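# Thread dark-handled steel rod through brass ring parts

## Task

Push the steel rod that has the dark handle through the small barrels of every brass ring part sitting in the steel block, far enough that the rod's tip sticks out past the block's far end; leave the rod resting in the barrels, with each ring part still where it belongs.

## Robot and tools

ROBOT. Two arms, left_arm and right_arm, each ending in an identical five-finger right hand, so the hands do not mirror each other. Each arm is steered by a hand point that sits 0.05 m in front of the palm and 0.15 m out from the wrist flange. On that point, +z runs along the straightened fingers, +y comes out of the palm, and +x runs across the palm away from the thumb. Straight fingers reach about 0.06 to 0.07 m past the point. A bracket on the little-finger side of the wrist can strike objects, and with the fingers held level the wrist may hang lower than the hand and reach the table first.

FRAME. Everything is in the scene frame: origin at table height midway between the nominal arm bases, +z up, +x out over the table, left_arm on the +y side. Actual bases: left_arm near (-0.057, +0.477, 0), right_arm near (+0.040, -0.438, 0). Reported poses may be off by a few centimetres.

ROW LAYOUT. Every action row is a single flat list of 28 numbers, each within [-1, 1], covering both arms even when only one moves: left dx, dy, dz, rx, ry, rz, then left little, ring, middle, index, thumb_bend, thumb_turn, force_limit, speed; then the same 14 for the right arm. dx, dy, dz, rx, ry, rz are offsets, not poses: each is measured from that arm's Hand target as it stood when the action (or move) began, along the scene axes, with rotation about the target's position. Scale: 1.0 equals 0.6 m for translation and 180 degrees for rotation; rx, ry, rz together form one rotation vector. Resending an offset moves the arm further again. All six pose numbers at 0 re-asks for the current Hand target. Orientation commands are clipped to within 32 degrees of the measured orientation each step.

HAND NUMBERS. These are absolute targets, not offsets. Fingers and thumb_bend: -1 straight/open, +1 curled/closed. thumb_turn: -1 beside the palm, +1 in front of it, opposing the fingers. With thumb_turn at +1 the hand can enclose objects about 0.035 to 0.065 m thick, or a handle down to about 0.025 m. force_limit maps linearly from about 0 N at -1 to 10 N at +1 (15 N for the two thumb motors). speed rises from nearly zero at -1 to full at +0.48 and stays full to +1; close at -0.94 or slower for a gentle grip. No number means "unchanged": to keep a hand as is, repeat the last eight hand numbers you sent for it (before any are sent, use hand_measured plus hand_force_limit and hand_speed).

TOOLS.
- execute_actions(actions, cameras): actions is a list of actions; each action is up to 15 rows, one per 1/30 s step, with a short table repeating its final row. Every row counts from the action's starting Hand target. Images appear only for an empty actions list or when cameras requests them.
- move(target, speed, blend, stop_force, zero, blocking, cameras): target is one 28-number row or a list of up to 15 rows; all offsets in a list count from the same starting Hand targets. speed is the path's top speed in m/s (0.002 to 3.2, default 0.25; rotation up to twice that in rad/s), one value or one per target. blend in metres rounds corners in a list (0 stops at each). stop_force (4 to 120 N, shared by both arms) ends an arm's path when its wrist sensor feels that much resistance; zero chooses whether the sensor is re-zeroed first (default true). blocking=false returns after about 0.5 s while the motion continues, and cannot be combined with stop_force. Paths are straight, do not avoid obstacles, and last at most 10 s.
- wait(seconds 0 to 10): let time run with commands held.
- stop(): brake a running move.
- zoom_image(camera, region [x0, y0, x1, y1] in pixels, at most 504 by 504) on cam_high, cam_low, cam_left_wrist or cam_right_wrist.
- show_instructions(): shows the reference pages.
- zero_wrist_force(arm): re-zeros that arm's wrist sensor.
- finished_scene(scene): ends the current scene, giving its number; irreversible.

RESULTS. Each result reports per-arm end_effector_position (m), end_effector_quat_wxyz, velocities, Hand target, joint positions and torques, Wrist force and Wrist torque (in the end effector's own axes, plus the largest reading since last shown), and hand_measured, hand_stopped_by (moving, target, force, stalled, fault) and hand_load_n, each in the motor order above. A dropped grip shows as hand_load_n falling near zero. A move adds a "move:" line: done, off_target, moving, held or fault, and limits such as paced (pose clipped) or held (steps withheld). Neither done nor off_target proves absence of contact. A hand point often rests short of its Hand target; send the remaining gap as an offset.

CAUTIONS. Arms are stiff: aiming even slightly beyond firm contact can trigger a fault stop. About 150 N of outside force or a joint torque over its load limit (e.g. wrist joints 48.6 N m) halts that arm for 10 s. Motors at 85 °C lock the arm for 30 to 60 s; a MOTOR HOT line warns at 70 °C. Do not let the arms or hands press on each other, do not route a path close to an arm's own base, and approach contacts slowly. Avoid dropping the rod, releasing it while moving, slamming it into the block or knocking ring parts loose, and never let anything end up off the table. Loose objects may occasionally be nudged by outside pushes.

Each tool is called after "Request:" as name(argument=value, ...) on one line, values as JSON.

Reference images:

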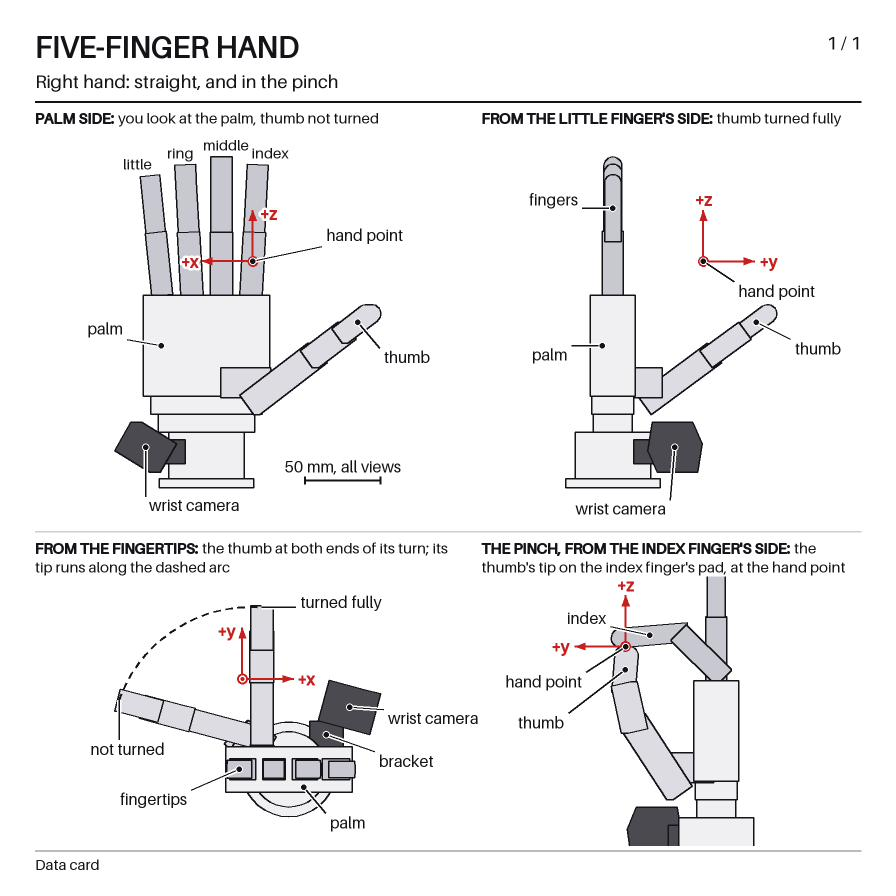

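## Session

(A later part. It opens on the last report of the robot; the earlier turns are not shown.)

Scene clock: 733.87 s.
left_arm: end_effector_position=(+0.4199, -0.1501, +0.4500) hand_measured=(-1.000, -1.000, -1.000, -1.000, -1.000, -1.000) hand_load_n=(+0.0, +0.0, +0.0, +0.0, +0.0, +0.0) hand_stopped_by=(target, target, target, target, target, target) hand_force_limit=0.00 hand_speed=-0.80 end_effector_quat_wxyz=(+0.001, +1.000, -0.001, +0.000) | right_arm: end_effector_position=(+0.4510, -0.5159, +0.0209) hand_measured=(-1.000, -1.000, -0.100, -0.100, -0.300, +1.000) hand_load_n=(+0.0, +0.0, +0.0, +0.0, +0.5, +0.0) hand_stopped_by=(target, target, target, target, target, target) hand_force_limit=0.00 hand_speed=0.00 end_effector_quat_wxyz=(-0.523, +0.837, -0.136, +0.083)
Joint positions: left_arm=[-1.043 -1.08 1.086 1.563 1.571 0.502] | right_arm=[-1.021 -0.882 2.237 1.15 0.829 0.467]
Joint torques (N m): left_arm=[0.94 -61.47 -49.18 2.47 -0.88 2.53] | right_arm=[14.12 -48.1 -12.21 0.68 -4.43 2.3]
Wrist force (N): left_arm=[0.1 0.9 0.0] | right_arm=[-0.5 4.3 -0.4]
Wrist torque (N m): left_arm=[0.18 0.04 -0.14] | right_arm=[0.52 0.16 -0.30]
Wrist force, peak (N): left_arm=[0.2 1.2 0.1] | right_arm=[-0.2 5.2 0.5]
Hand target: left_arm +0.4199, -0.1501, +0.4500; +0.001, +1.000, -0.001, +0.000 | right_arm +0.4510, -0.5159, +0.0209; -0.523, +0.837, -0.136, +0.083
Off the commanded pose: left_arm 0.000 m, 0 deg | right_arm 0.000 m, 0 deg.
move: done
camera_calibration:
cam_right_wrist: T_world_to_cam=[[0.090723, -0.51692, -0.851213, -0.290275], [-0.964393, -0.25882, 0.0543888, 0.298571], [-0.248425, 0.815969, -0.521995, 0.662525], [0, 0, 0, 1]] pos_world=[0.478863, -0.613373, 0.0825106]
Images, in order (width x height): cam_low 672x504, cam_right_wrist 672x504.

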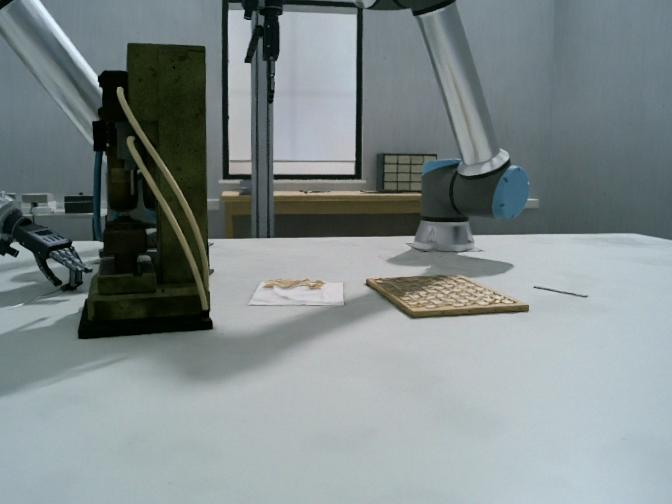

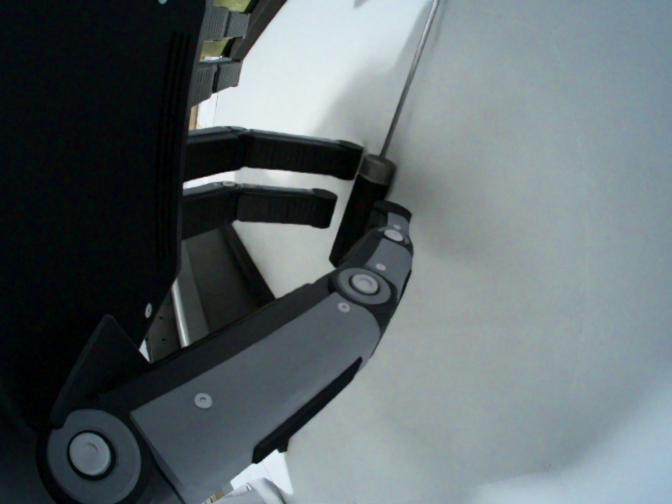

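Request:
move(target=[0,0,0,0,0,0,-1,-1,-1,-1,-1,-1,0,-0.8,0,0,0,0,0,0,-1,-1,-0.03,0.0,-0.3,1,-0.3,-0.8], speed=0.02, cameras=["cam_right_wrist"])

Request:
move(target=[0,0,0,0,0,0,-1,-1,-1,-1,-1,-1,0,-0.8,0,0,-0.007,0,0,0,-1,-1,-0.03,0.0,-0.3,1,-0.3,-0.8], speed=0.01, stop_force=4, cameras=["cam_right_wrist"])

Request:
zoom_image(camera="cam_right_wrist", region=[240, 40, 480, 240])

Scene clock: 758.97 s.
left_arm: end_effector_position=(+0.4199, -0.1501, +0.4500) hand_measured=(-1.000, -1.000, -1.000, -1.000, -1.000, -1.000) hand_load_n=(-0.5, +0.0, +0.0, +0.0, +0.0, +0.0) hand_stopped_by=(target, target, target, target, target, target) hand_force_limit=0.00 hand_speed=-0.80 end_effector_quat_wxyz=(+0.001, +1.000, -0.001, +0.000) | right_arm: end_effector_position=(+0.4510, -0.5159, +0.0209) hand_measured=(-1.000, -1.000, -0.030, +0.000, -0.300, +1.000) hand_load_n=(+0.0, -0.5, +0.0, +0.0, +0.0, +0.0) hand_stopped_by=(target, target, target, target, target, target) hand_force_limit=-0.30 hand_speed=-0.80 end_effector_quat_wxyz=(-0.523, +0.837, -0.136, +0.083)
Joint positions: left_arm=[-1.043 -1.08 1.086 1.563 1.571 0.502] | right_arm=[-1.021 -0.882 2.237 1.15 0.829 0.467]
Joint torques (N m): left_arm=[1.93 -60.39 -50.05 3.09 -0.44 2.5] | right_arm=[11.33 -53.03 -11.08 0.72 -3.88 2.95]
Wrist force (N): left_arm=[-0.1 0.5 0.4] | right_arm=[-0.4 4.6 -0.3]
Wrist torque (N m): left_arm=[0.09 0.06 -0.16] | right_arm=[0.54 0.14 -0.29]
Wrist force, peak (N): left_arm=[-0.1 1.4 0.1] | right_arm=[-0.5 5.0 -0.2]
Hand target: left_arm +0.4199, -0.1501, +0.4500; +0.001, +1.000, -0.001, +0.000 | right_arm +0.4510, -0.5159, +0.0209; -0.523, +0.837, -0.136, +0.083
Off the commanded pose: left_arm 0.000 m, 0 deg | right_arm 0.000 m, 0 deg.
move: done
camera_calibration:
cam_right_wrist: T_world_to_cam=[[0.0907247, -0.516928, -0.851208, -0.290366], [-0.964417, -0.258741, 0.0543389, 0.29864], [-0.248331, 0.81599, -0.522008, 0.662442], [0, 0, 0, 1]] pos_world=[0.478862, -0.613373, 0.0824107]
Images, in order (width x height): cam_right_wrist 672x504.

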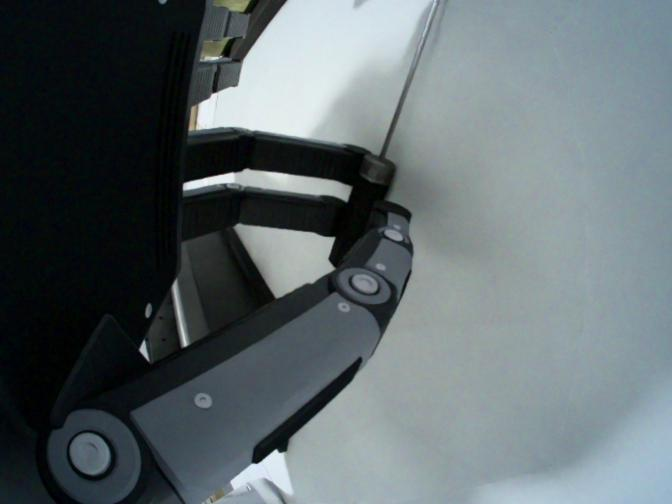

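Scene clock: 760.30 s.
left_arm: end_effector_position=(+0.4199, -0.1501, +0.4500) hand_measured=(-1.000, -1.000, -1.000, -1.000, -1.000, -1.000) hand_load_n=(+0.0, +0.0, +0.0, +0.0, +0.0, +0.0) hand_stopped_by=(target, target, target, target, target, target) hand_force_limit=0.00 hand_speed=-0.80 end_effector_quat_wxyz=(+0.001, +1.000, -0.001, +0.000) | right_arm: end_effector_position=(+0.4510, -0.5159, +0.0192) hand_measured=(-1.000, -1.000, -0.030, +0.000, -0.300, +1.000) hand_load_n=(+0.0, -0.5, +0.0, +0.0, +0.0, +0.0) hand_stopped_by=(target, target, target, target, target, target) hand_force_limit=-0.30 hand_speed=-0.80 end_effector_quat_wxyz=(-0.523, +0.837, -0.136, +0.083)
Joint positions: left_arm=[-1.043 -1.08 1.086 1.563 1.571 0.502] | right_arm=[-1.021 -0.879 2.237 1.147 0.829 0.467]
Joint torques (N m): left_arm=[1.31 -62.42 -49.75 2.47 -0.24 2.56] | right_arm=[9.22 -78.03 1.75 3.38 1.7 2.21]
Wrist force (N): left_arm=[0.1 0.7 0.1] | right_arm=[-1.4 -2.0 -3.1]
Wrist torque (N m): left_arm=[0.12 0.04 -0.14] | right_arm=[0.62 0.13 -0.40]
Wrist force, peak (N): left_arm=[-0.1 1.2 0.3] | right_arm=[-0.9 -8.9 -7.4]
Hand target: left_arm +0.4199, -0.1501, +0.4500; +0.001, +1.000, -0.001, +0.000 | right_arm +0.4510, -0.5159, +0.0192; -0.524, +0.837, -0.136, +0.083 (not the last commanded pose)
Off the commanded pose: left_arm 0.000 m, 0 deg | right_arm 0.002 m, 0 deg.
move: contact (right_arm)
camera_calibration:
cam_right_wrist: T_world_to_cam=[[0.0907247, -0.516928, -0.851208, -0.291813], [-0.964417, -0.258741, 0.0543389, 0.298733], [-0.248331, 0.81599, -0.522008, 0.661554], [0, 0, 0, 1]] pos_world=[0.478862, -0.613373, 0.0807107]
Images, in order (width x height): cam_right_wrist 672x504.

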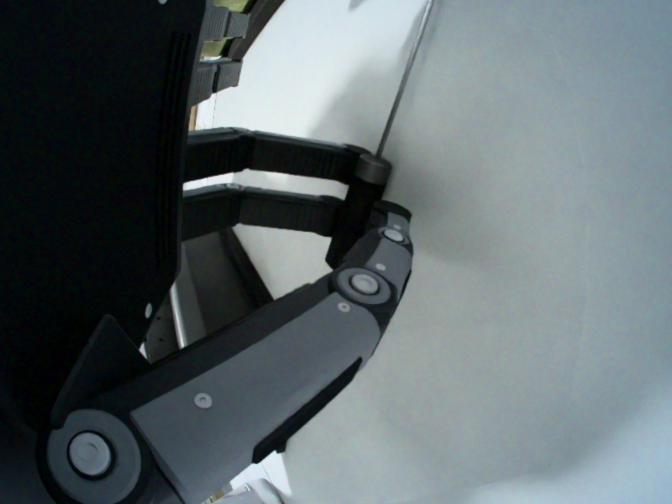

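Scaled by 2.100 from the camera's 672x504 image, which has a finer 960x720 frame.

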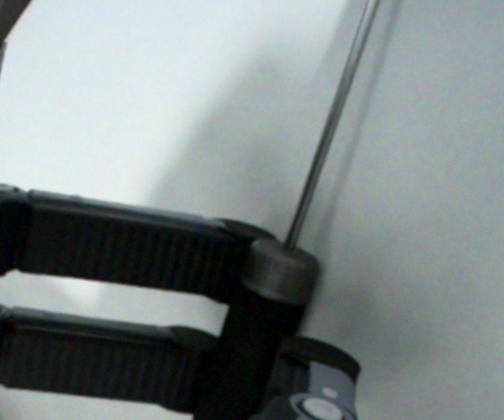

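Request:
move(target=[[0,0,0,0,0,0,-1,-1,-1,-1,-1,-1,0,-0.8,0,0,0.004,0,0,0,-1,-1,-0.03,0.0,-0.45,1,-0.2,-0.8],[0,0,0,0,0,0,-1,-1,-1,-1,-1,-1,0,-0.8,0.0048,0.0142,0.004,0,0,0,-1,-1,-0.03,0.0,-0.45,1,-0.2,-0.8],[0,0,0,0,0,0,-1,-1,-1,-1,-1,-1,0,-0.8,0.0048,0.0142,0.0,0,0,0,-1,-1,-0.03,0.0,-0.45,1,-0.2,-0.8]], speed=0.02, cameras=["cam_right_wrist"])

Request:
zoom_image(camera="cam_right_wrist", region=[240, 40, 480, 240])

Scene clock: 792.40 s.
left_arm: end_effector_position=(+0.4199, -0.1501, +0.4500) hand_measured=(-1.000, -1.000, -1.000, -1.000, -1.000, -1.000) hand_load_n=(+0.0, +0.0, +0.0, +0.0, +0.0, +0.0) hand_stopped_by=(target, target, target, target, target, target) hand_force_limit=0.00 hand_speed=-0.80 end_effector_quat_wxyz=(+0.001, +1.000, -0.001, +0.000) | right_arm: end_effector_position=(+0.4539, -0.5074, +0.0192) hand_measured=(-1.000, -1.000, -0.030, +0.000, -0.450, +1.000) hand_load_n=(+0.0, +0.0, +0.0, +0.0, +0.0, +0.0) hand_stopped_by=(target, target, target, target, target, target) hand_force_limit=-0.20 hand_speed=-0.80 end_effector_quat_wxyz=(-0.524, +0.837, -0.136, +0.083)
Joint positions: left_arm=[-1.043 -1.08 1.086 1.563 1.571 0.502] | right_arm=[-1.006 -0.881 2.241 1.136 0.816 0.48]
Joint torques (N m): left_arm=[-0.25 -58.41 -47.23 3.02 0.06 2.39] | right_arm=[12.89 -48.34 -10.4 -0.05 -3.8 2.87]
Wrist force (N): left_arm=[-0.2 0.6 0.0] | right_arm=[-0.7 3.5 -0.8]
Wrist torque (N m): left_arm=[0.13 0.10 -0.17] | right_arm=[0.59 0.17 -0.30]
Wrist force, peak (N): left_arm=[-0.2 1.3 0.3] | right_arm=[-0.5 4.9 -0.3]
Hand target: left_arm +0.4199, -0.1501, +0.4500; +0.001, +1.000, -0.001, +0.000 | right_arm +0.4539, -0.5074, +0.0192; -0.524, +0.837, -0.136, +0.083
Off the commanded pose: left_arm 0.000 m, 0 deg | right_arm 0.000 m, 0 deg.
move: done
camera_calibration:
cam_right_wrist: T_world_to_cam=[[0.0907247, -0.516928, -0.851208, -0.287597], [-0.964417, -0.258741, 0.0543389, 0.303723], [-0.248331, 0.81599, -0.522008, 0.655391], [0, 0, 0, 1]] pos_world=[0.481762, -0.604873, 0.0808107]
Images, in order (width x height): cam_right_wrist 672x504.

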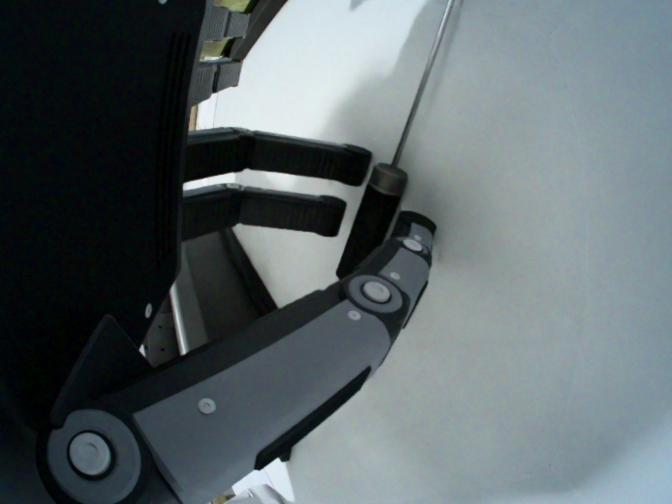

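Scaled by 2.100 from the camera's 672x504 image, which has a finer 960x720 frame.

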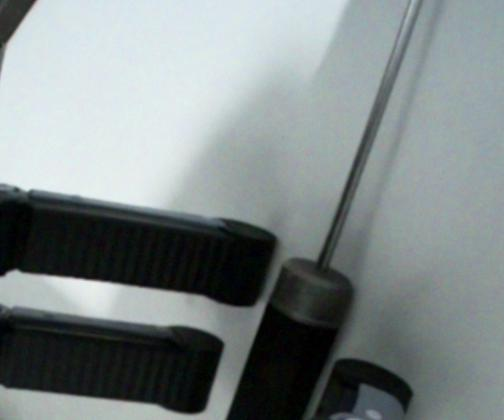

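Request:
move(target=[0,0,0,0,0,0,-1,-1,-1,-1,-1,-1,0,-0.8,-0.0068,0.0023,0,0,0,0,-1,-1,-0.03,0.0,-0.45,1,-0.2,-0.8], speed=0.02)

Request:
move(target=[0,0,0,0,0,0,-1,-1,-1,-1,-1,-1,0,-0.8,0,0,0,0,0,0,-1,-1,0.5,0.5,-0.45,1,-0.2,-0.88], speed=0.02, cameras=["cam_right_wrist"])

Request:
zoom_image(camera="cam_right_wrist", region=[240, 40, 480, 240])

Scene clock: 815.80 s.
left_arm: end_effector_position=(+0.4199, -0.1501, +0.4500) hand_measured=(-1.000, -1.000, -1.000, -1.000, -1.000, -1.000) hand_load_n=(+0.0, +0.5, +0.0, +0.0, +0.0, -0.5) hand_stopped_by=(target, target, target, target, target, target) hand_force_limit=0.00 hand_speed=-0.80 end_effector_quat_wxyz=(+0.001, +1.000, -0.001, +0.000) | right_arm: end_effector_position=(+0.4499, -0.5060, +0.0192) hand_measured=(-1.000, -1.000, -0.030, +0.000, -0.450, +1.000) hand_load_n=(+0.0, +0.0, +0.0, +0.0, +0.0, +0.0) hand_stopped_by=(target, target, target, target, target, target) hand_force_limit=-0.20 hand_speed=-0.80 end_effector_quat_wxyz=(-0.524, +0.837, -0.136, +0.083)
Joint positions: left_arm=[-1.043 -1.08 1.086 1.563 1.571 0.502] | right_arm=[-1.012 -0.883 2.25 1.133 0.821 0.474]
Joint torques (N m): left_arm=[1.57 -58.74 -49.04 3.51 0.25 2.44] | right_arm=[-7.38 -78.35 3.53 -0.2 2.95 -2.65]
Wrist force (N): left_arm=[0.2 0.8 0.3] | right_arm=[1.7 0.3 -2.6]
Wrist torque (N m): left_arm=[0.15 0.03 -0.15] | right_arm=[0.71 0.33 -0.07]
Wrist force, peak (N): left_arm=[0.0 1.2 0.4] | right_arm=[2.5 -1.9 -3.7]
Hand target: left_arm +0.4199, -0.1501, +0.4500; +0.001, +1.000, -0.001, +0.000 | right_arm +0.4498, -0.5060, +0.0192; -0.524, +0.837, -0.136, +0.083
Off the commanded pose: left_arm 0.000 m, 0 deg | right_arm 0.000 m, 0 deg.
move: done

Scene clock: 816.97 s.
left_arm: end_effector_position=(+0.4199, -0.1501, +0.4500) hand_measured=(-1.000, -1.000, -1.000, -1.000, -1.000, -1.000) hand_load_n=(+0.0, +0.0, +0.0, +0.0, +0.0, +0.0) hand_stopped_by=(target, target, target, target, target, target) hand_force_limit=0.00 hand_speed=-0.80 end_effector_quat_wxyz=(+0.001, +1.000, -0.001, +0.000) | right_arm: end_effector_position=(+0.4498, -0.5060, +0.0192) hand_measured=(-1.000, -1.000, +0.214, +0.298, -0.452, +1.000) hand_load_n=(-0.5, +0.0, +2.5, +4.5, +11.5, -2.5) hand_stopped_by=(target, target, force, force, target, target) hand_force_limit=-0.20 hand_speed=-0.88 end_effector_quat_wxyz=(-0.523, +0.837, -0.136, +0.083)
Joint positions: left_arm=[-1.043 -1.08 1.086 1.563 1.571 0.502] | right_arm=[-1.012 -0.883 2.25 1.133 0.821 0.474]
Joint torques (N m): left_arm=[0.88 -58.9 -48.74 3.29 0.17 2.41] | right_arm=[-4.92 -77.6 -3.35 3.95 -2.96 -2.94]
Wrist force (N): left_arm=[-0.2 0.8 -0.3] | right_arm=[0.1 4.5 -0.3]
Wrist torque (N m): left_arm=[0.17 0.10 -0.17] | right_arm=[0.58 0.07 0.10]
Wrist force, peak (N): left_arm=[-0.4 1.2 0.2] | right_arm=[-0.4 4.9 0.1]
Hand target: left_arm +0.4199, -0.1501, +0.4500; +0.001, +1.000, -0.001, +0.000 | right_arm +0.4498, -0.5060, +0.0192; -0.524, +0.837, -0.136, +0.083
Off the commanded pose: left_arm 0.000 m, 0 deg | right_arm 0.000 m, 0 deg.
move: done
camera_calibration:
cam_right_wrist: T_world_to_cam=[[0.090723, -0.51692, -0.851213, -0.286581], [-0.964393, -0.25882, 0.0543888, 0.300074], [-0.248425, 0.815969, -0.521995, 0.653209], [0, 0, 0, 1]] pos_world=[0.477663, -0.603473, 0.0807106]
Images, in order (width x height): cam_right_wrist 672x504.

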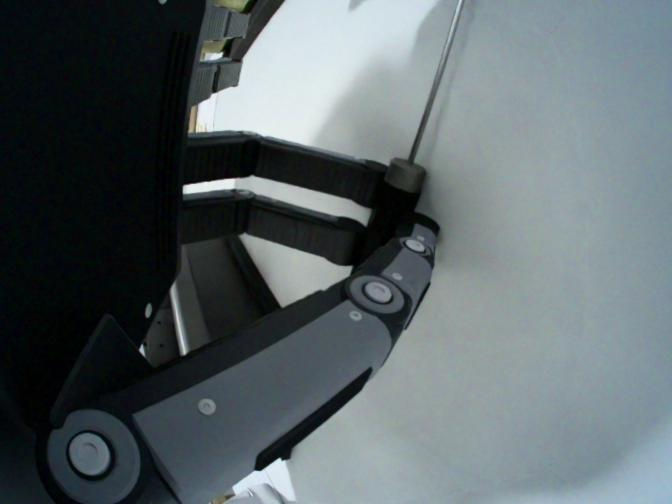

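Scaled by 2.100 from the camera's 672x504 image, which has a finer 960x720 frame.

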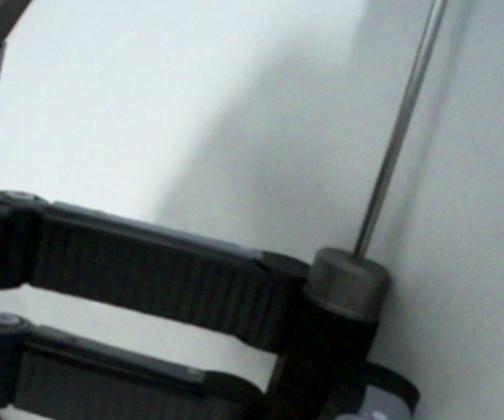

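Request:
move(target=[0,0,0,0,0,0,-1,-1,-1,-1,-1,-1,0,-0.8,0,0,0.05,0,0,0,-1,-1,0.5,0.5,-0.45,1,-0.2,-0.88], speed=0.03, cameras=["cam_right_wrist","cam_low","cam_left_wrist"])

Request:
zoom_image(camera="cam_right_wrist", region=[260, 0, 500, 240])

Request:
zoom_image(camera="cam_left_wrist", region=[400, 0, 672, 200])

Scene clock: 837.90 s.
left_arm: end_effector_position=(+0.4199, -0.1501, +0.4500) hand_measured=(-1.000, -1.000, -1.000, -1.000, -1.000, -1.000) hand_load_n=(+0.0, +0.0, +0.0, +0.0, +0.0, +0.0) hand_stopped_by=(target, target, target, target, target, target) hand_force_limit=0.00 hand_speed=-0.80 end_effector_quat_wxyz=(+0.001, +1.000, -0.001, +0.000) | right_arm: end_effector_position=(+0.4498, -0.5060, +0.0491) hand_measured=(-1.000, -1.000, +0.214, +0.298, -0.452, +1.000) hand_load_n=(+0.0, +0.0, +2.5, +5.0, +12.0, -2.5) hand_stopped_by=(target, target, force, force, target, target) hand_force_limit=-0.20 hand_speed=-0.88 end_effector_quat_wxyz=(-0.524, +0.837, -0.136, +0.083)
Joint positions: left_arm=[-1.043 -1.08 1.086 1.563 1.571 0.502] | right_arm=[-1.012 -0.944 2.258 1.186 0.821 0.474]
Joint torques (N m): left_arm=[1.43 -60.13 -48.06 3.76 -0.02 2.27] | right_arm=[2.33 -73.53 1.78 5.69 -3.54 -1.19]
Wrist force (N): left_arm=[0.2 0.7 0.5] | right_arm=[-0.4 4.5 -0.1]
Wrist torque (N m): left_arm=[0.12 0.02 -0.14] | right_arm=[0.52 0.17 0.02]
Wrist force, peak (N): left_arm=[-0.2 1.3 -0.1] | right_arm=[-0.6 5.0 -0.1]
Hand target: left_arm +0.4199, -0.1501, +0.4500; +0.001, +1.000, -0.001, +0.000 | right_arm +0.4498, -0.5060, +0.0492; -0.524, +0.837, -0.136, +0.083
Off the commanded pose: left_arm 0.000 m, 0 deg | right_arm 0.000 m, 0 deg.
move: done
camera_calibration:
cam_left_wrist: T_world_to_cam=[[0.249584, -0.966813, 0.0545863, -0.284442], [-0.842089, -0.188863, 0.50519, 0.0972128], [-0.478115, -0.172054, -0.86128, 0.680189], [0, 0, 0, 1]] pos_world=[0.478062, -0.139613, 0.552249]
cam_right_wrist: T_world_to_cam=[[0.0907117, -0.516886, -0.851235, -0.261101], [-0.964424, -0.258719, 0.0543255, 0.29853], [-0.248311, 0.816023, -0.521966, 0.668792], [0, 0, 0, 1]] pos_world=[0.477662, -0.603474, 0.11061]
Images, in order (width x height): cam_low 672x504, cam_left_wrist 672x504, cam_right_wrist 672x504.

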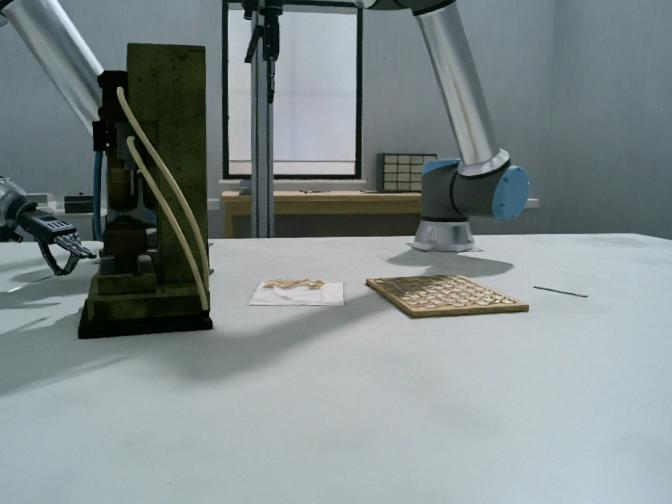

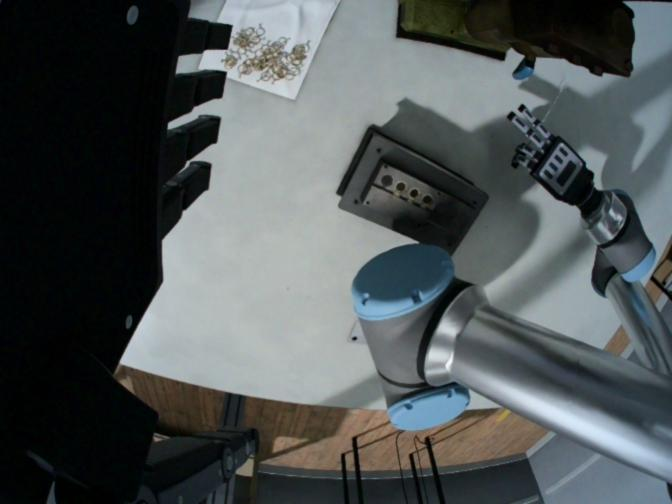

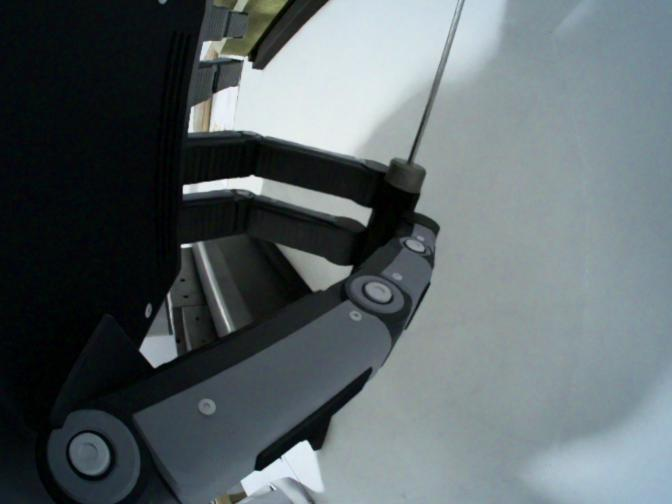

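Scaled by 2.100 from the camera's 672x504 image, which has a finer 960x720 frame.

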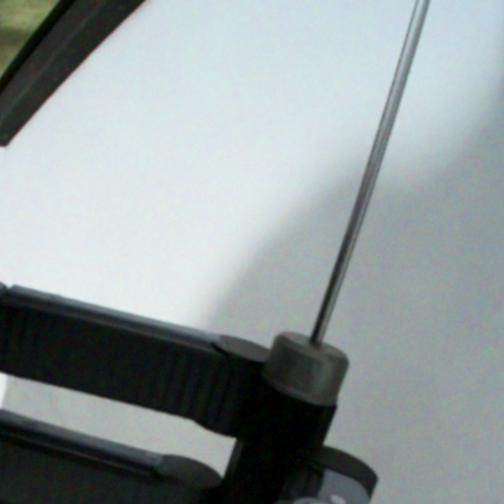

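Scaled by 1.853 from the camera's 672x504 image, which has a finer 960x720 frame.

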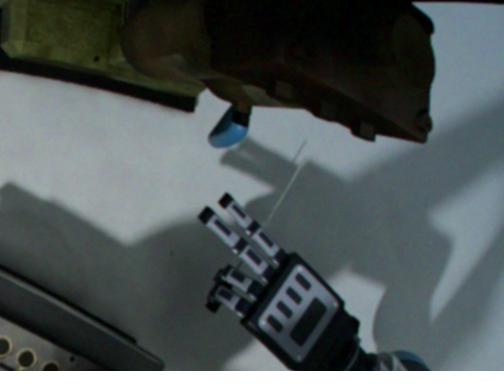

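Request:
move(target=[0.217,0.583,0.083,0,0,0,-1,-1,-1,-1,-1,-1,0,-0.8,0,0,0,0,0,0,-1,-1,0.49,0.49,-0.45,1,0.0,-0.94], speed=0.3)

Request:
move(target=[[0,0,0,0,0,0,-1,-1,-1,-1,-1,-1,0,-0.8,-0.15,-0.157,0.083,0,0,0,-1,-1,0.49,0.49,-0.45,1,0.0,-0.94],[0,0,0,0,0,0,-1,-1,-1,-1,-1,-1,0,-0.8,-0.15,-0.073,0.418,-0.3127,0.1735,-0.107,-1,-1,0.49,0.49,-0.45,1,0.0,-0.94]], speed=0.15, blend=[0.02,0], cameras=["cam_right_wrist","cam_high"])

Scene clock: 895.83 s.
left_arm: end_effector_position=(+0.5501, +0.1996, +0.4998) hand_measured=(-1.000, -1.000, -1.000, -1.000, -1.000, -1.000) hand_load_n=(+0.0, +0.0, +0.0, +0.0, -0.5, +0.0) hand_stopped_by=(target, target, target, target, target, target) hand_force_limit=0.00 hand_speed=-0.80 end_effector_quat_wxyz=(+0.001, +1.000, -0.001, +0.001) | right_arm: end_effector_position=(+0.4498, -0.5060, +0.0492) hand_measured=(-1.000, -1.000, +0.222, +0.304, -0.452, +1.000) hand_load_n=(+0.0, +0.0, +5.5, +4.5, +15.5, -1.5) hand_stopped_by=(target, target, force, force, target, target) hand_force_limit=0.00 hand_speed=-0.94 end_effector_quat_wxyz=(-0.524, +0.837, -0.136, +0.083)
Joint positions: left_arm=[-0.561 -1.24 1.228 1.581 1.571 0.984] | right_arm=[-1.012 -0.944 2.258 1.186 0.821 0.474]
Joint torques (N m): left_arm=[9.17 -50.47 -49.06 7.54 2.97 2.38] | right_arm=[5.85 -72.8 0.09 4.78 0.74 -0.56]
Wrist force (N): left_arm=[-0.3 1.1 -0.2] | right_arm=[-0.3 4.8 -0.4]
Wrist torque (N m): left_arm=[0.22 0.10 -0.16] | right_arm=[0.59 0.16 0.04]
Wrist force, peak (N): left_arm=[-0.9 2.5 0.5] | right_arm=[-0.2 5.4 0.0]
Hand target: left_arm +0.5501, +0.1997, +0.4998; +0.001, +1.000, -0.001, +0.000 | right_arm +0.4498, -0.5060, +0.0492; -0.524, +0.837, -0.136, +0.083
Off the commanded pose: left_arm 0.000 m, 0 deg | right_arm 0.000 m, 0 deg.
move: done

Scene clock: 901.17 s.
left_arm: end_effector_position=(+0.5501, +0.1997, +0.4998) hand_measured=(-1.000, -1.000, -1.000, -1.000, -1.000, -1.000) hand_load_n=(+0.0, +0.0, +0.0, +0.0, +0.0, +0.0) hand_stopped_by=(target, target, target, target, target, target) hand_force_limit=0.00 hand_speed=-0.80 end_effector_quat_wxyz=(+0.001, +1.000, -0.001, +0.000) | right_arm: end_effector_position=(+0.3598, -0.5498, +0.3000) hand_measured=(-1.000, -1.000, +0.222, +0.304, -0.452, +1.000) hand_load_n=(+0.0, +0.0, +6.0, +4.5, +15.0, -1.5) hand_stopped_by=(target, target, force, force, target, target) hand_force_limit=0.00 hand_speed=-0.94 end_effector_quat_wxyz=(+0.000, +0.940, -0.342, +0.000)
Joint positions: left_arm=[-0.561 -1.24 1.228 1.581 1.571 0.984] | right_arm=[-0.665 -1.661 2.063 1.168 1.571 1.587]
Joint torques (N m): left_arm=[11.2 -47.4 -48.07 7.69 2.9 2.83] | right_arm=[18.07 -14.7 -38.74 5.79 2.1 2.18]
Wrist force (N): left_arm=[-0.5 0.8 0.0] | right_arm=[-0.4 1.4 1.2]
Wrist torque (N m): left_arm=[0.16 0.13 -0.18] | right_arm=[0.22 0.16 -0.43]
Wrist force, peak (N): left_arm=[-0.6 1.4 0.0] | right_arm=[0.1 5.0 0.7]
Hand target: left_arm +0.5501, +0.1997, +0.4998; +0.001, +1.000, -0.001, +0.000 | right_arm +0.3598, -0.5498, +0.3000; +0.000, +0.940, -0.342, +0.000
Off the commanded pose: left_arm 0.000 m, 0 deg | right_arm 0.000 m, 0 deg.
move: done
camera_calibration:
cam_right_wrist: T_world_to_cam=[[-0.428997, -0.902288, 0.0428656, -0.355124], [-0.763776, 0.387659, 0.516108, 0.33139], [-0.482295, 0.188669, -0.855451, 0.652447], [0, 0, 0, 1]] pos_world=[0.415432, -0.571987, 0.402326]
Images, in order (width x height): cam_high 672x504, cam_right_wrist 672x504.

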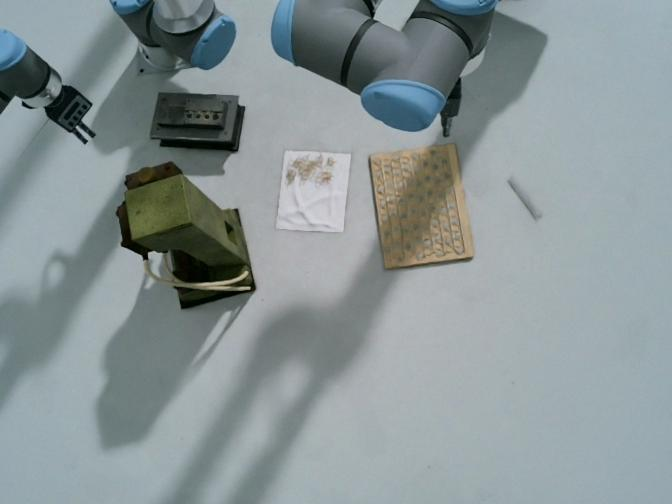

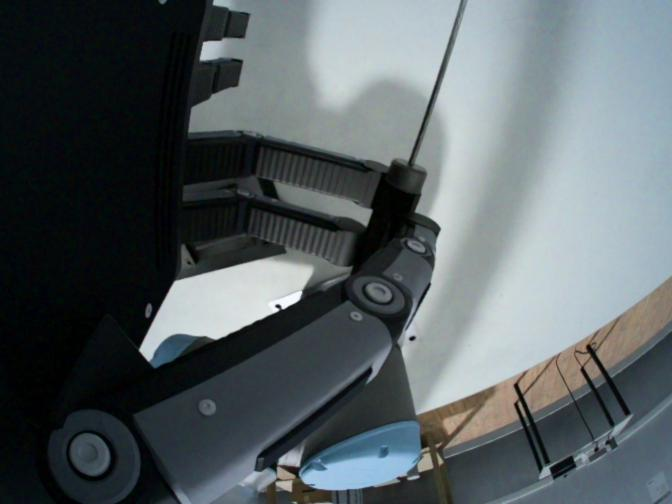

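Request:
move(target=[[0,0,0,0,0,0,-1,-1,-1,-1,-1,-1,0,-0.8,0,0.45,0.033,0,0,-0.1667,-1,-1,0.49,0.49,-0.45,1,0.0,-0.94],[0,0,0,0,0,0,-1,-1,-1,-1,-1,-1,0,-0.8,-0.05,0.883,0,0,0,-0.311,-1,-1,0.49,0.49,-0.45,1,0.0,-0.94]], speed=0.18, blend=[0.04,0], cameras=["cam_right_wrist","cam_high","cam_low"])

Request:
zoom_image(camera="cam_high", region=[130, 80, 260, 160])

Scene clock: 926.57 s.
left_arm: end_effector_position=(+0.5501, +0.1997, +0.4998) hand_measured=(-1.000, -1.000, -1.000, -1.000, -1.000, -1.000) hand_load_n=(+0.0, +0.0, +0.0, +0.0, +0.0, +0.0) hand_stopped_by=(target, target, target, target, target, target) hand_force_limit=0.00 hand_speed=-0.80 end_effector_quat_wxyz=(+0.001, +1.000, -0.001, +0.000) | right_arm: end_effector_position=(+0.3298, -0.0200, +0.3000) hand_measured=(-1.000, -1.000, +0.222, +0.304, -0.452, +1.000) hand_load_n=(+0.0, +0.0, +6.0, +4.5, +15.0, -1.5) hand_stopped_by=(target, target, force, force, target, target) hand_force_limit=0.00 hand_speed=-0.94 end_effector_quat_wxyz=(+0.000, -0.669, +0.743, +0.000)
Joint positions: left_arm=[-0.561 -1.24 1.228 1.581 1.571 0.984] | right_arm=[0.504 -1.444 1.842 1.173 1.571 3.733]
Joint torques (N m): left_arm=[10.13 -49.11 -48.12 7.8 3.15 2.75] | right_arm=[15.9 -36.16 -38.89 5.32 2.66 3.11]
Wrist force (N): left_arm=[-0.1 1.4 -0.3] | right_arm=[-0.9 1.5 1.6]
Wrist torque (N m): left_arm=[0.25 0.08 -0.15] | right_arm=[0.15 0.20 -0.48]
Wrist force, peak (N): left_arm=[-0.1 1.4 -0.3] | right_arm=[-1.9 2.1 1.1]
Hand target: left_arm +0.5501, +0.1997, +0.4998; +0.001, +1.000, -0.001, +0.000 | right_arm +0.3298, -0.0200, +0.3000; +0.000, -0.669, +0.743, +0.000
Off the commanded pose: left_arm 0.000 m, 0 deg | right_arm 0.000 m, 0 deg.
move: done
camera_calibration:
cam_right_wrist: T_world_to_cam=[[-0.987873, -0.149213, 0.0429222, 0.30939], [-0.105942, 0.849887, 0.516206, -0.104583], [-0.113504, 0.505399, -0.855388, 0.422754], [0, 0, 0, 1]] pos_world=[0.342542, -0.0786101, 0.402325]
Images, in order (width x height): cam_high 672x504, cam_low 672x504, cam_right_wrist 672x504.

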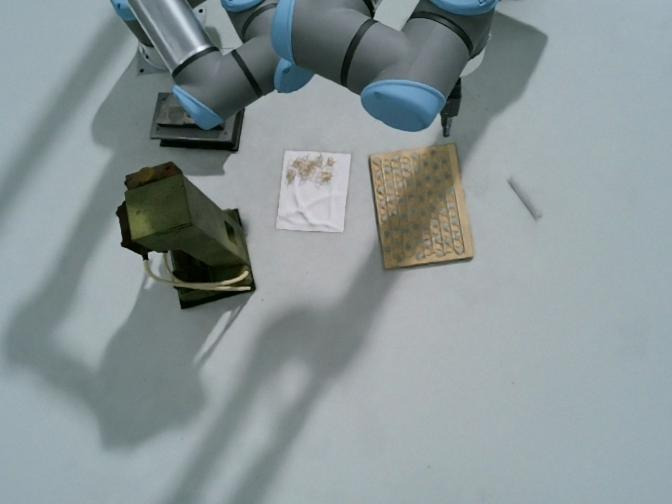

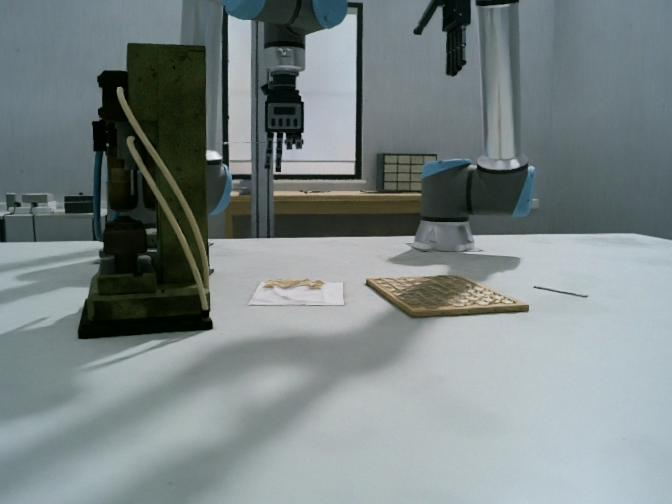

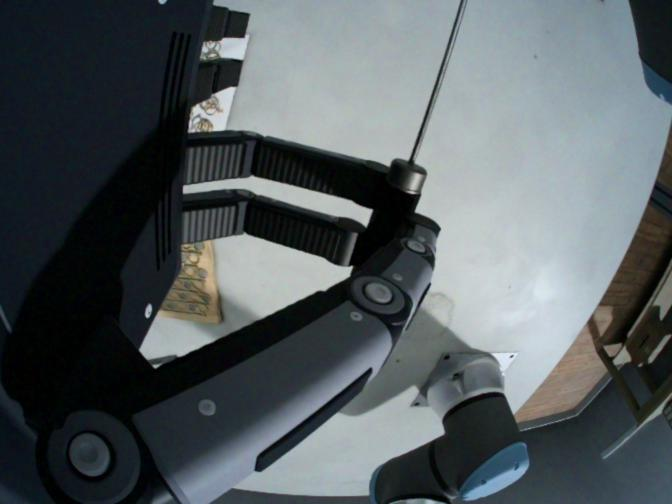

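Scaled by 3.877 from the camera's 672x504 image, which has a finer 960x720 frame.

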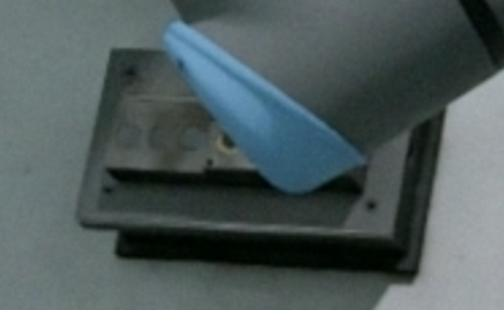

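Request:
move(target=[0,0,0,0,0,0,-1,-1,-1,-1,-1,-1,0,-0.8,-0.108,0.25,-0.33,-0.1075,-0.3412,-0.1142,-1,-1,0.49,0.49,-0.45,1,0.0,-0.94], speed=0.12, cameras=["cam_right_wrist","cam_high","cam_low"])

Request:
zoom_image(camera="cam_low", region=[250, 150, 450, 300])

Scene clock: 1109.40 s.
left_arm: end_effector_position=(+0.5501, +0.1997, +0.4998) hand_measured=(-1.000, -1.000, -1.000, -1.000, -1.000, -1.000) hand_load_n=(+0.0, +0.0, +0.0, +0.0, +0.0, +0.0) hand_stopped_by=(target, target, target, target, target, target) hand_force_limit=0.00 hand_speed=-0.80 end_effector_quat_wxyz=(+0.001, +1.000, -0.001, +0.000) | right_arm: end_effector_position=(+0.2650, +0.1300, +0.1020) hand_measured=(-1.000, -1.000, +0.222, +0.304, -0.452, +1.000) hand_load_n=(+0.0, +0.0, +6.0, +4.5, +15.5, -1.0) hand_stopped_by=(target, target, force, force, target, target) hand_force_limit=0.00 hand_speed=-0.94 end_effector_quat_wxyz=(+0.269, -0.430, +0.731, -0.456)
Joint positions: left_arm=[-0.561 -1.24 1.228 1.581 1.571 0.984] | right_arm=[1.279 -0.925 1.807 1.069 2.65 5.139]
Joint torques (N m): left_arm=[12.26 -47.41 -48.42 7.48 3.18 2.78] | right_arm=[13.35 -67.29 -28.49 5.65 3.78 2.56]
Wrist force (N): left_arm=[-0.2 1.0 0.1] | right_arm=[0.2 4.1 0.2]
Wrist torque (N m): left_arm=[0.17 0.08 -0.16] | right_arm=[0.43 0.02 -0.30]
Wrist force, peak (N): left_arm=[-0.2 1.3 -0.5] | right_arm=[0.0 5.5 -0.2]
Hand target: left_arm +0.5501, +0.1997, +0.4998; +0.001, +1.000, -0.001, +0.000 | right_arm +0.2650, +0.1300, +0.1020; +0.269, -0.430, +0.731, -0.457
Off the commanded pose: left_arm 0.000 m, 0 deg | right_arm 0.000 m, 0 deg.
move: done
camera_calibration:
cam_right_wrist: T_world_to_cam=[[-0.526419, 0.00436082, -0.850214, 0.225124], [-0.0758083, 0.995763, 0.0520448, -0.116348], [0.846839, 0.0918507, -0.523858, -0.0643991], [0, 0, 0, 1]] pos_world=[0.164225, 0.120789, 0.163723]
Images, in order (width x height): cam_high 672x504, cam_low 672x504, cam_right_wrist 672x504.

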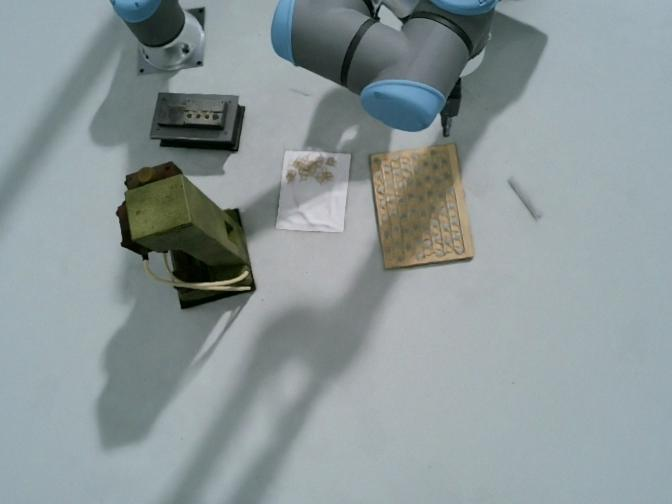

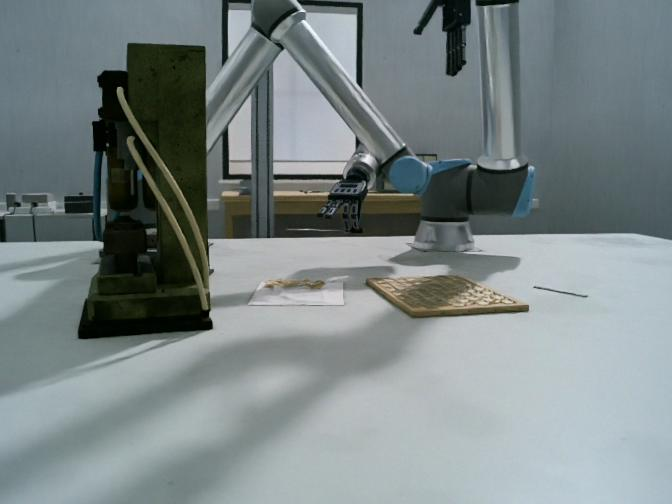

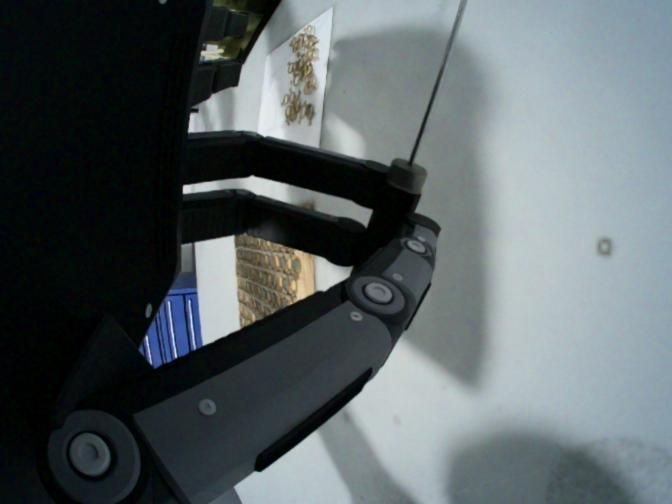

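Scaled by 2.520 from the camera's 672x504 image, which has a finer 960x720 frame.

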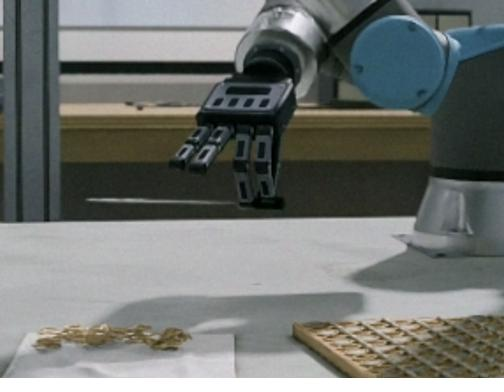

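Request:
move(target=[0,0,0,0,0,0,-1,-1,-1,-1,-1,-1,0,-0.8,0,0,-0.12,0,0,0,-1,-1,0.49,0.49,-0.45,1,0.0,-0.94], speed=0.06)

Request:
move(target=[0,0,0,0,0,0,-1,-1,-1,-1,-1,-1,0,-0.8,0,0,-0.025,0,0,0,-1,-1,0.49,0.49,-0.45,1,0.0,-0.94], speed=0.008, stop_force=4, cameras=["cam_right_wrist"])

Request:
zoom_image(camera="cam_right_wrist", region=[260, 0, 500, 240])

Scene clock: 1130.67 s.
left_arm: end_effector_position=(+0.5501, +0.1997, +0.4998) hand_measured=(-1.000, -1.000, -1.000, -1.000, -1.000, -1.000) hand_load_n=(+0.0, +0.0, +0.0, +0.0, +0.0, +0.0) hand_stopped_by=(target, target, target, target, target, target) hand_force_limit=0.00 hand_speed=-0.80 end_effector_quat_wxyz=(+0.001, +1.000, -0.001, +0.000) | right_arm: end_effector_position=(+0.2650, +0.1300, +0.0301) hand_measured=(-1.000, -1.000, +0.222, +0.304, -0.452, +1.000) hand_load_n=(+0.0, +0.0, +5.5, +4.5, +15.5, -1.5) hand_stopped_by=(target, target, force, force, target, target) hand_force_limit=0.00 hand_speed=-0.94 end_effector_quat_wxyz=(+0.269, -0.430, +0.731, -0.457)
Joint positions: left_arm=[-0.561 -1.24 1.228 1.581 1.571 0.984] | right_arm=[1.279 -0.828 1.81 0.97 2.65 5.139]
Joint torques (N m): left_arm=[11.54 -50.43 -48.29 7.11 3.38 2.86] | right_arm=[6.5 -72.66 -25.21 1.05 0.03 -2.6]
Wrist force (N): left_arm=[-0.2 0.7 0.1] | right_arm=[0.4 4.1 0.1]
Wrist torque (N m): left_arm=[0.13 0.08 -0.17] | right_arm=[0.40 -0.02 -0.29]
Wrist force, peak (N): left_arm=[-0.7 1.2 -0.2] | right_arm=[0.1 4.8 0.6]
Hand target: left_arm +0.5501, +0.1997, +0.4998; +0.001, +1.000, -0.001, +0.000 | right_arm +0.2650, +0.1300, +0.0300; +0.269, -0.430, +0.731, -0.457
Off the commanded pose: left_arm 0.000 m, 0 deg | right_arm 0.000 m, 0 deg.
move: done

Scene clock: 1133.07 s.
left_arm: end_effector_position=(+0.5501, +0.1997, +0.4998) hand_measured=(-1.000, -1.000, -1.000, -1.000, -1.000, -1.000) hand_load_n=(+0.0, +0.0, +0.0, +0.0, +0.0, +0.0) hand_stopped_by=(target, target, target, target, target, target) hand_force_limit=0.00 hand_speed=-0.80 end_effector_quat_wxyz=(+0.001, +1.000, -0.001, +0.000) | right_arm: end_effector_position=(+0.2650, +0.1300, +0.0193) hand_measured=(-1.000, -1.000, +0.222, +0.304, -0.452, +1.000) hand_load_n=(+0.0, +0.0, +6.0, +4.0, +14.5, -2.0) hand_stopped_by=(target, target, force, force, target, target) hand_force_limit=0.00 hand_speed=-0.94 end_effector_quat_wxyz=(+0.269, -0.430, +0.731, -0.457)
Joint positions: left_arm=[-0.561 -1.24 1.228 1.581 1.571 0.984] | right_arm=[1.279 -0.813 1.809 0.956 2.65 5.139]
Joint torques (N m): left_arm=[11.06 -50.87 -47.73 7.59 2.92 2.64] | right_arm=[-3.08 -96.14 -9.24 4.71 0.07 -2.6]
Wrist force (N): left_arm=[-0.2 0.5 0.0] | right_arm=[1.2 0.8 -3.9]
Wrist torque (N m): left_arm=[0.11 0.08 -0.17] | right_arm=[0.33 0.09 -0.36]
Wrist force, peak (N): left_arm=[-0.7 1.1 -0.3] | right_arm=[1.0 -6.1 -8.3]
Hand target: left_arm +0.5501, +0.1997, +0.4998; +0.001, +1.000, -0.001, +0.000 | right_arm +0.2650, +0.1300, +0.0193; +0.269, -0.430, +0.731, -0.457 (not the last commanded pose)
Off the commanded pose: left_arm 0.000 m, 0 deg | right_arm 0.004 m, 0 deg.
move: contact (right_arm)
camera_calibration:
cam_right_wrist: T_world_to_cam=[[-0.52635, 0.00442134, -0.850256, 0.154881], [-0.075701, 0.995772, 0.0520406, -0.112068], [0.846891, 0.0917568, -0.52379, -0.107672], [0, 0, 0, 1]] pos_world=[0.164225, 0.120789, 0.0811228]
Images, in order (width x height): cam_right_wrist 672x504.

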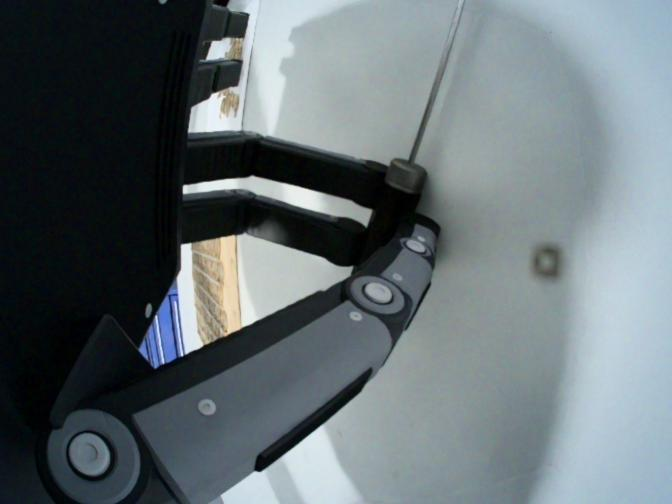

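Scaled by 2.100 from the camera's 672x504 image, which has a finer 960x720 frame.

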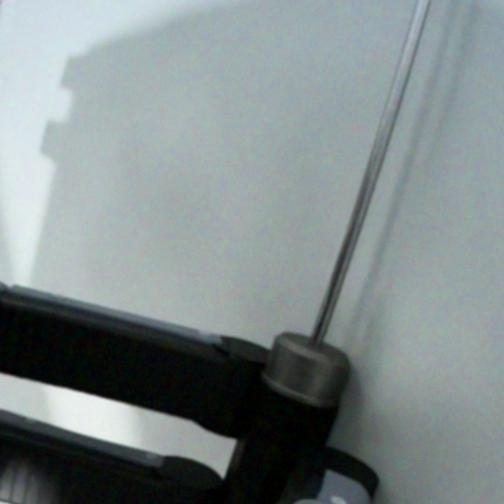

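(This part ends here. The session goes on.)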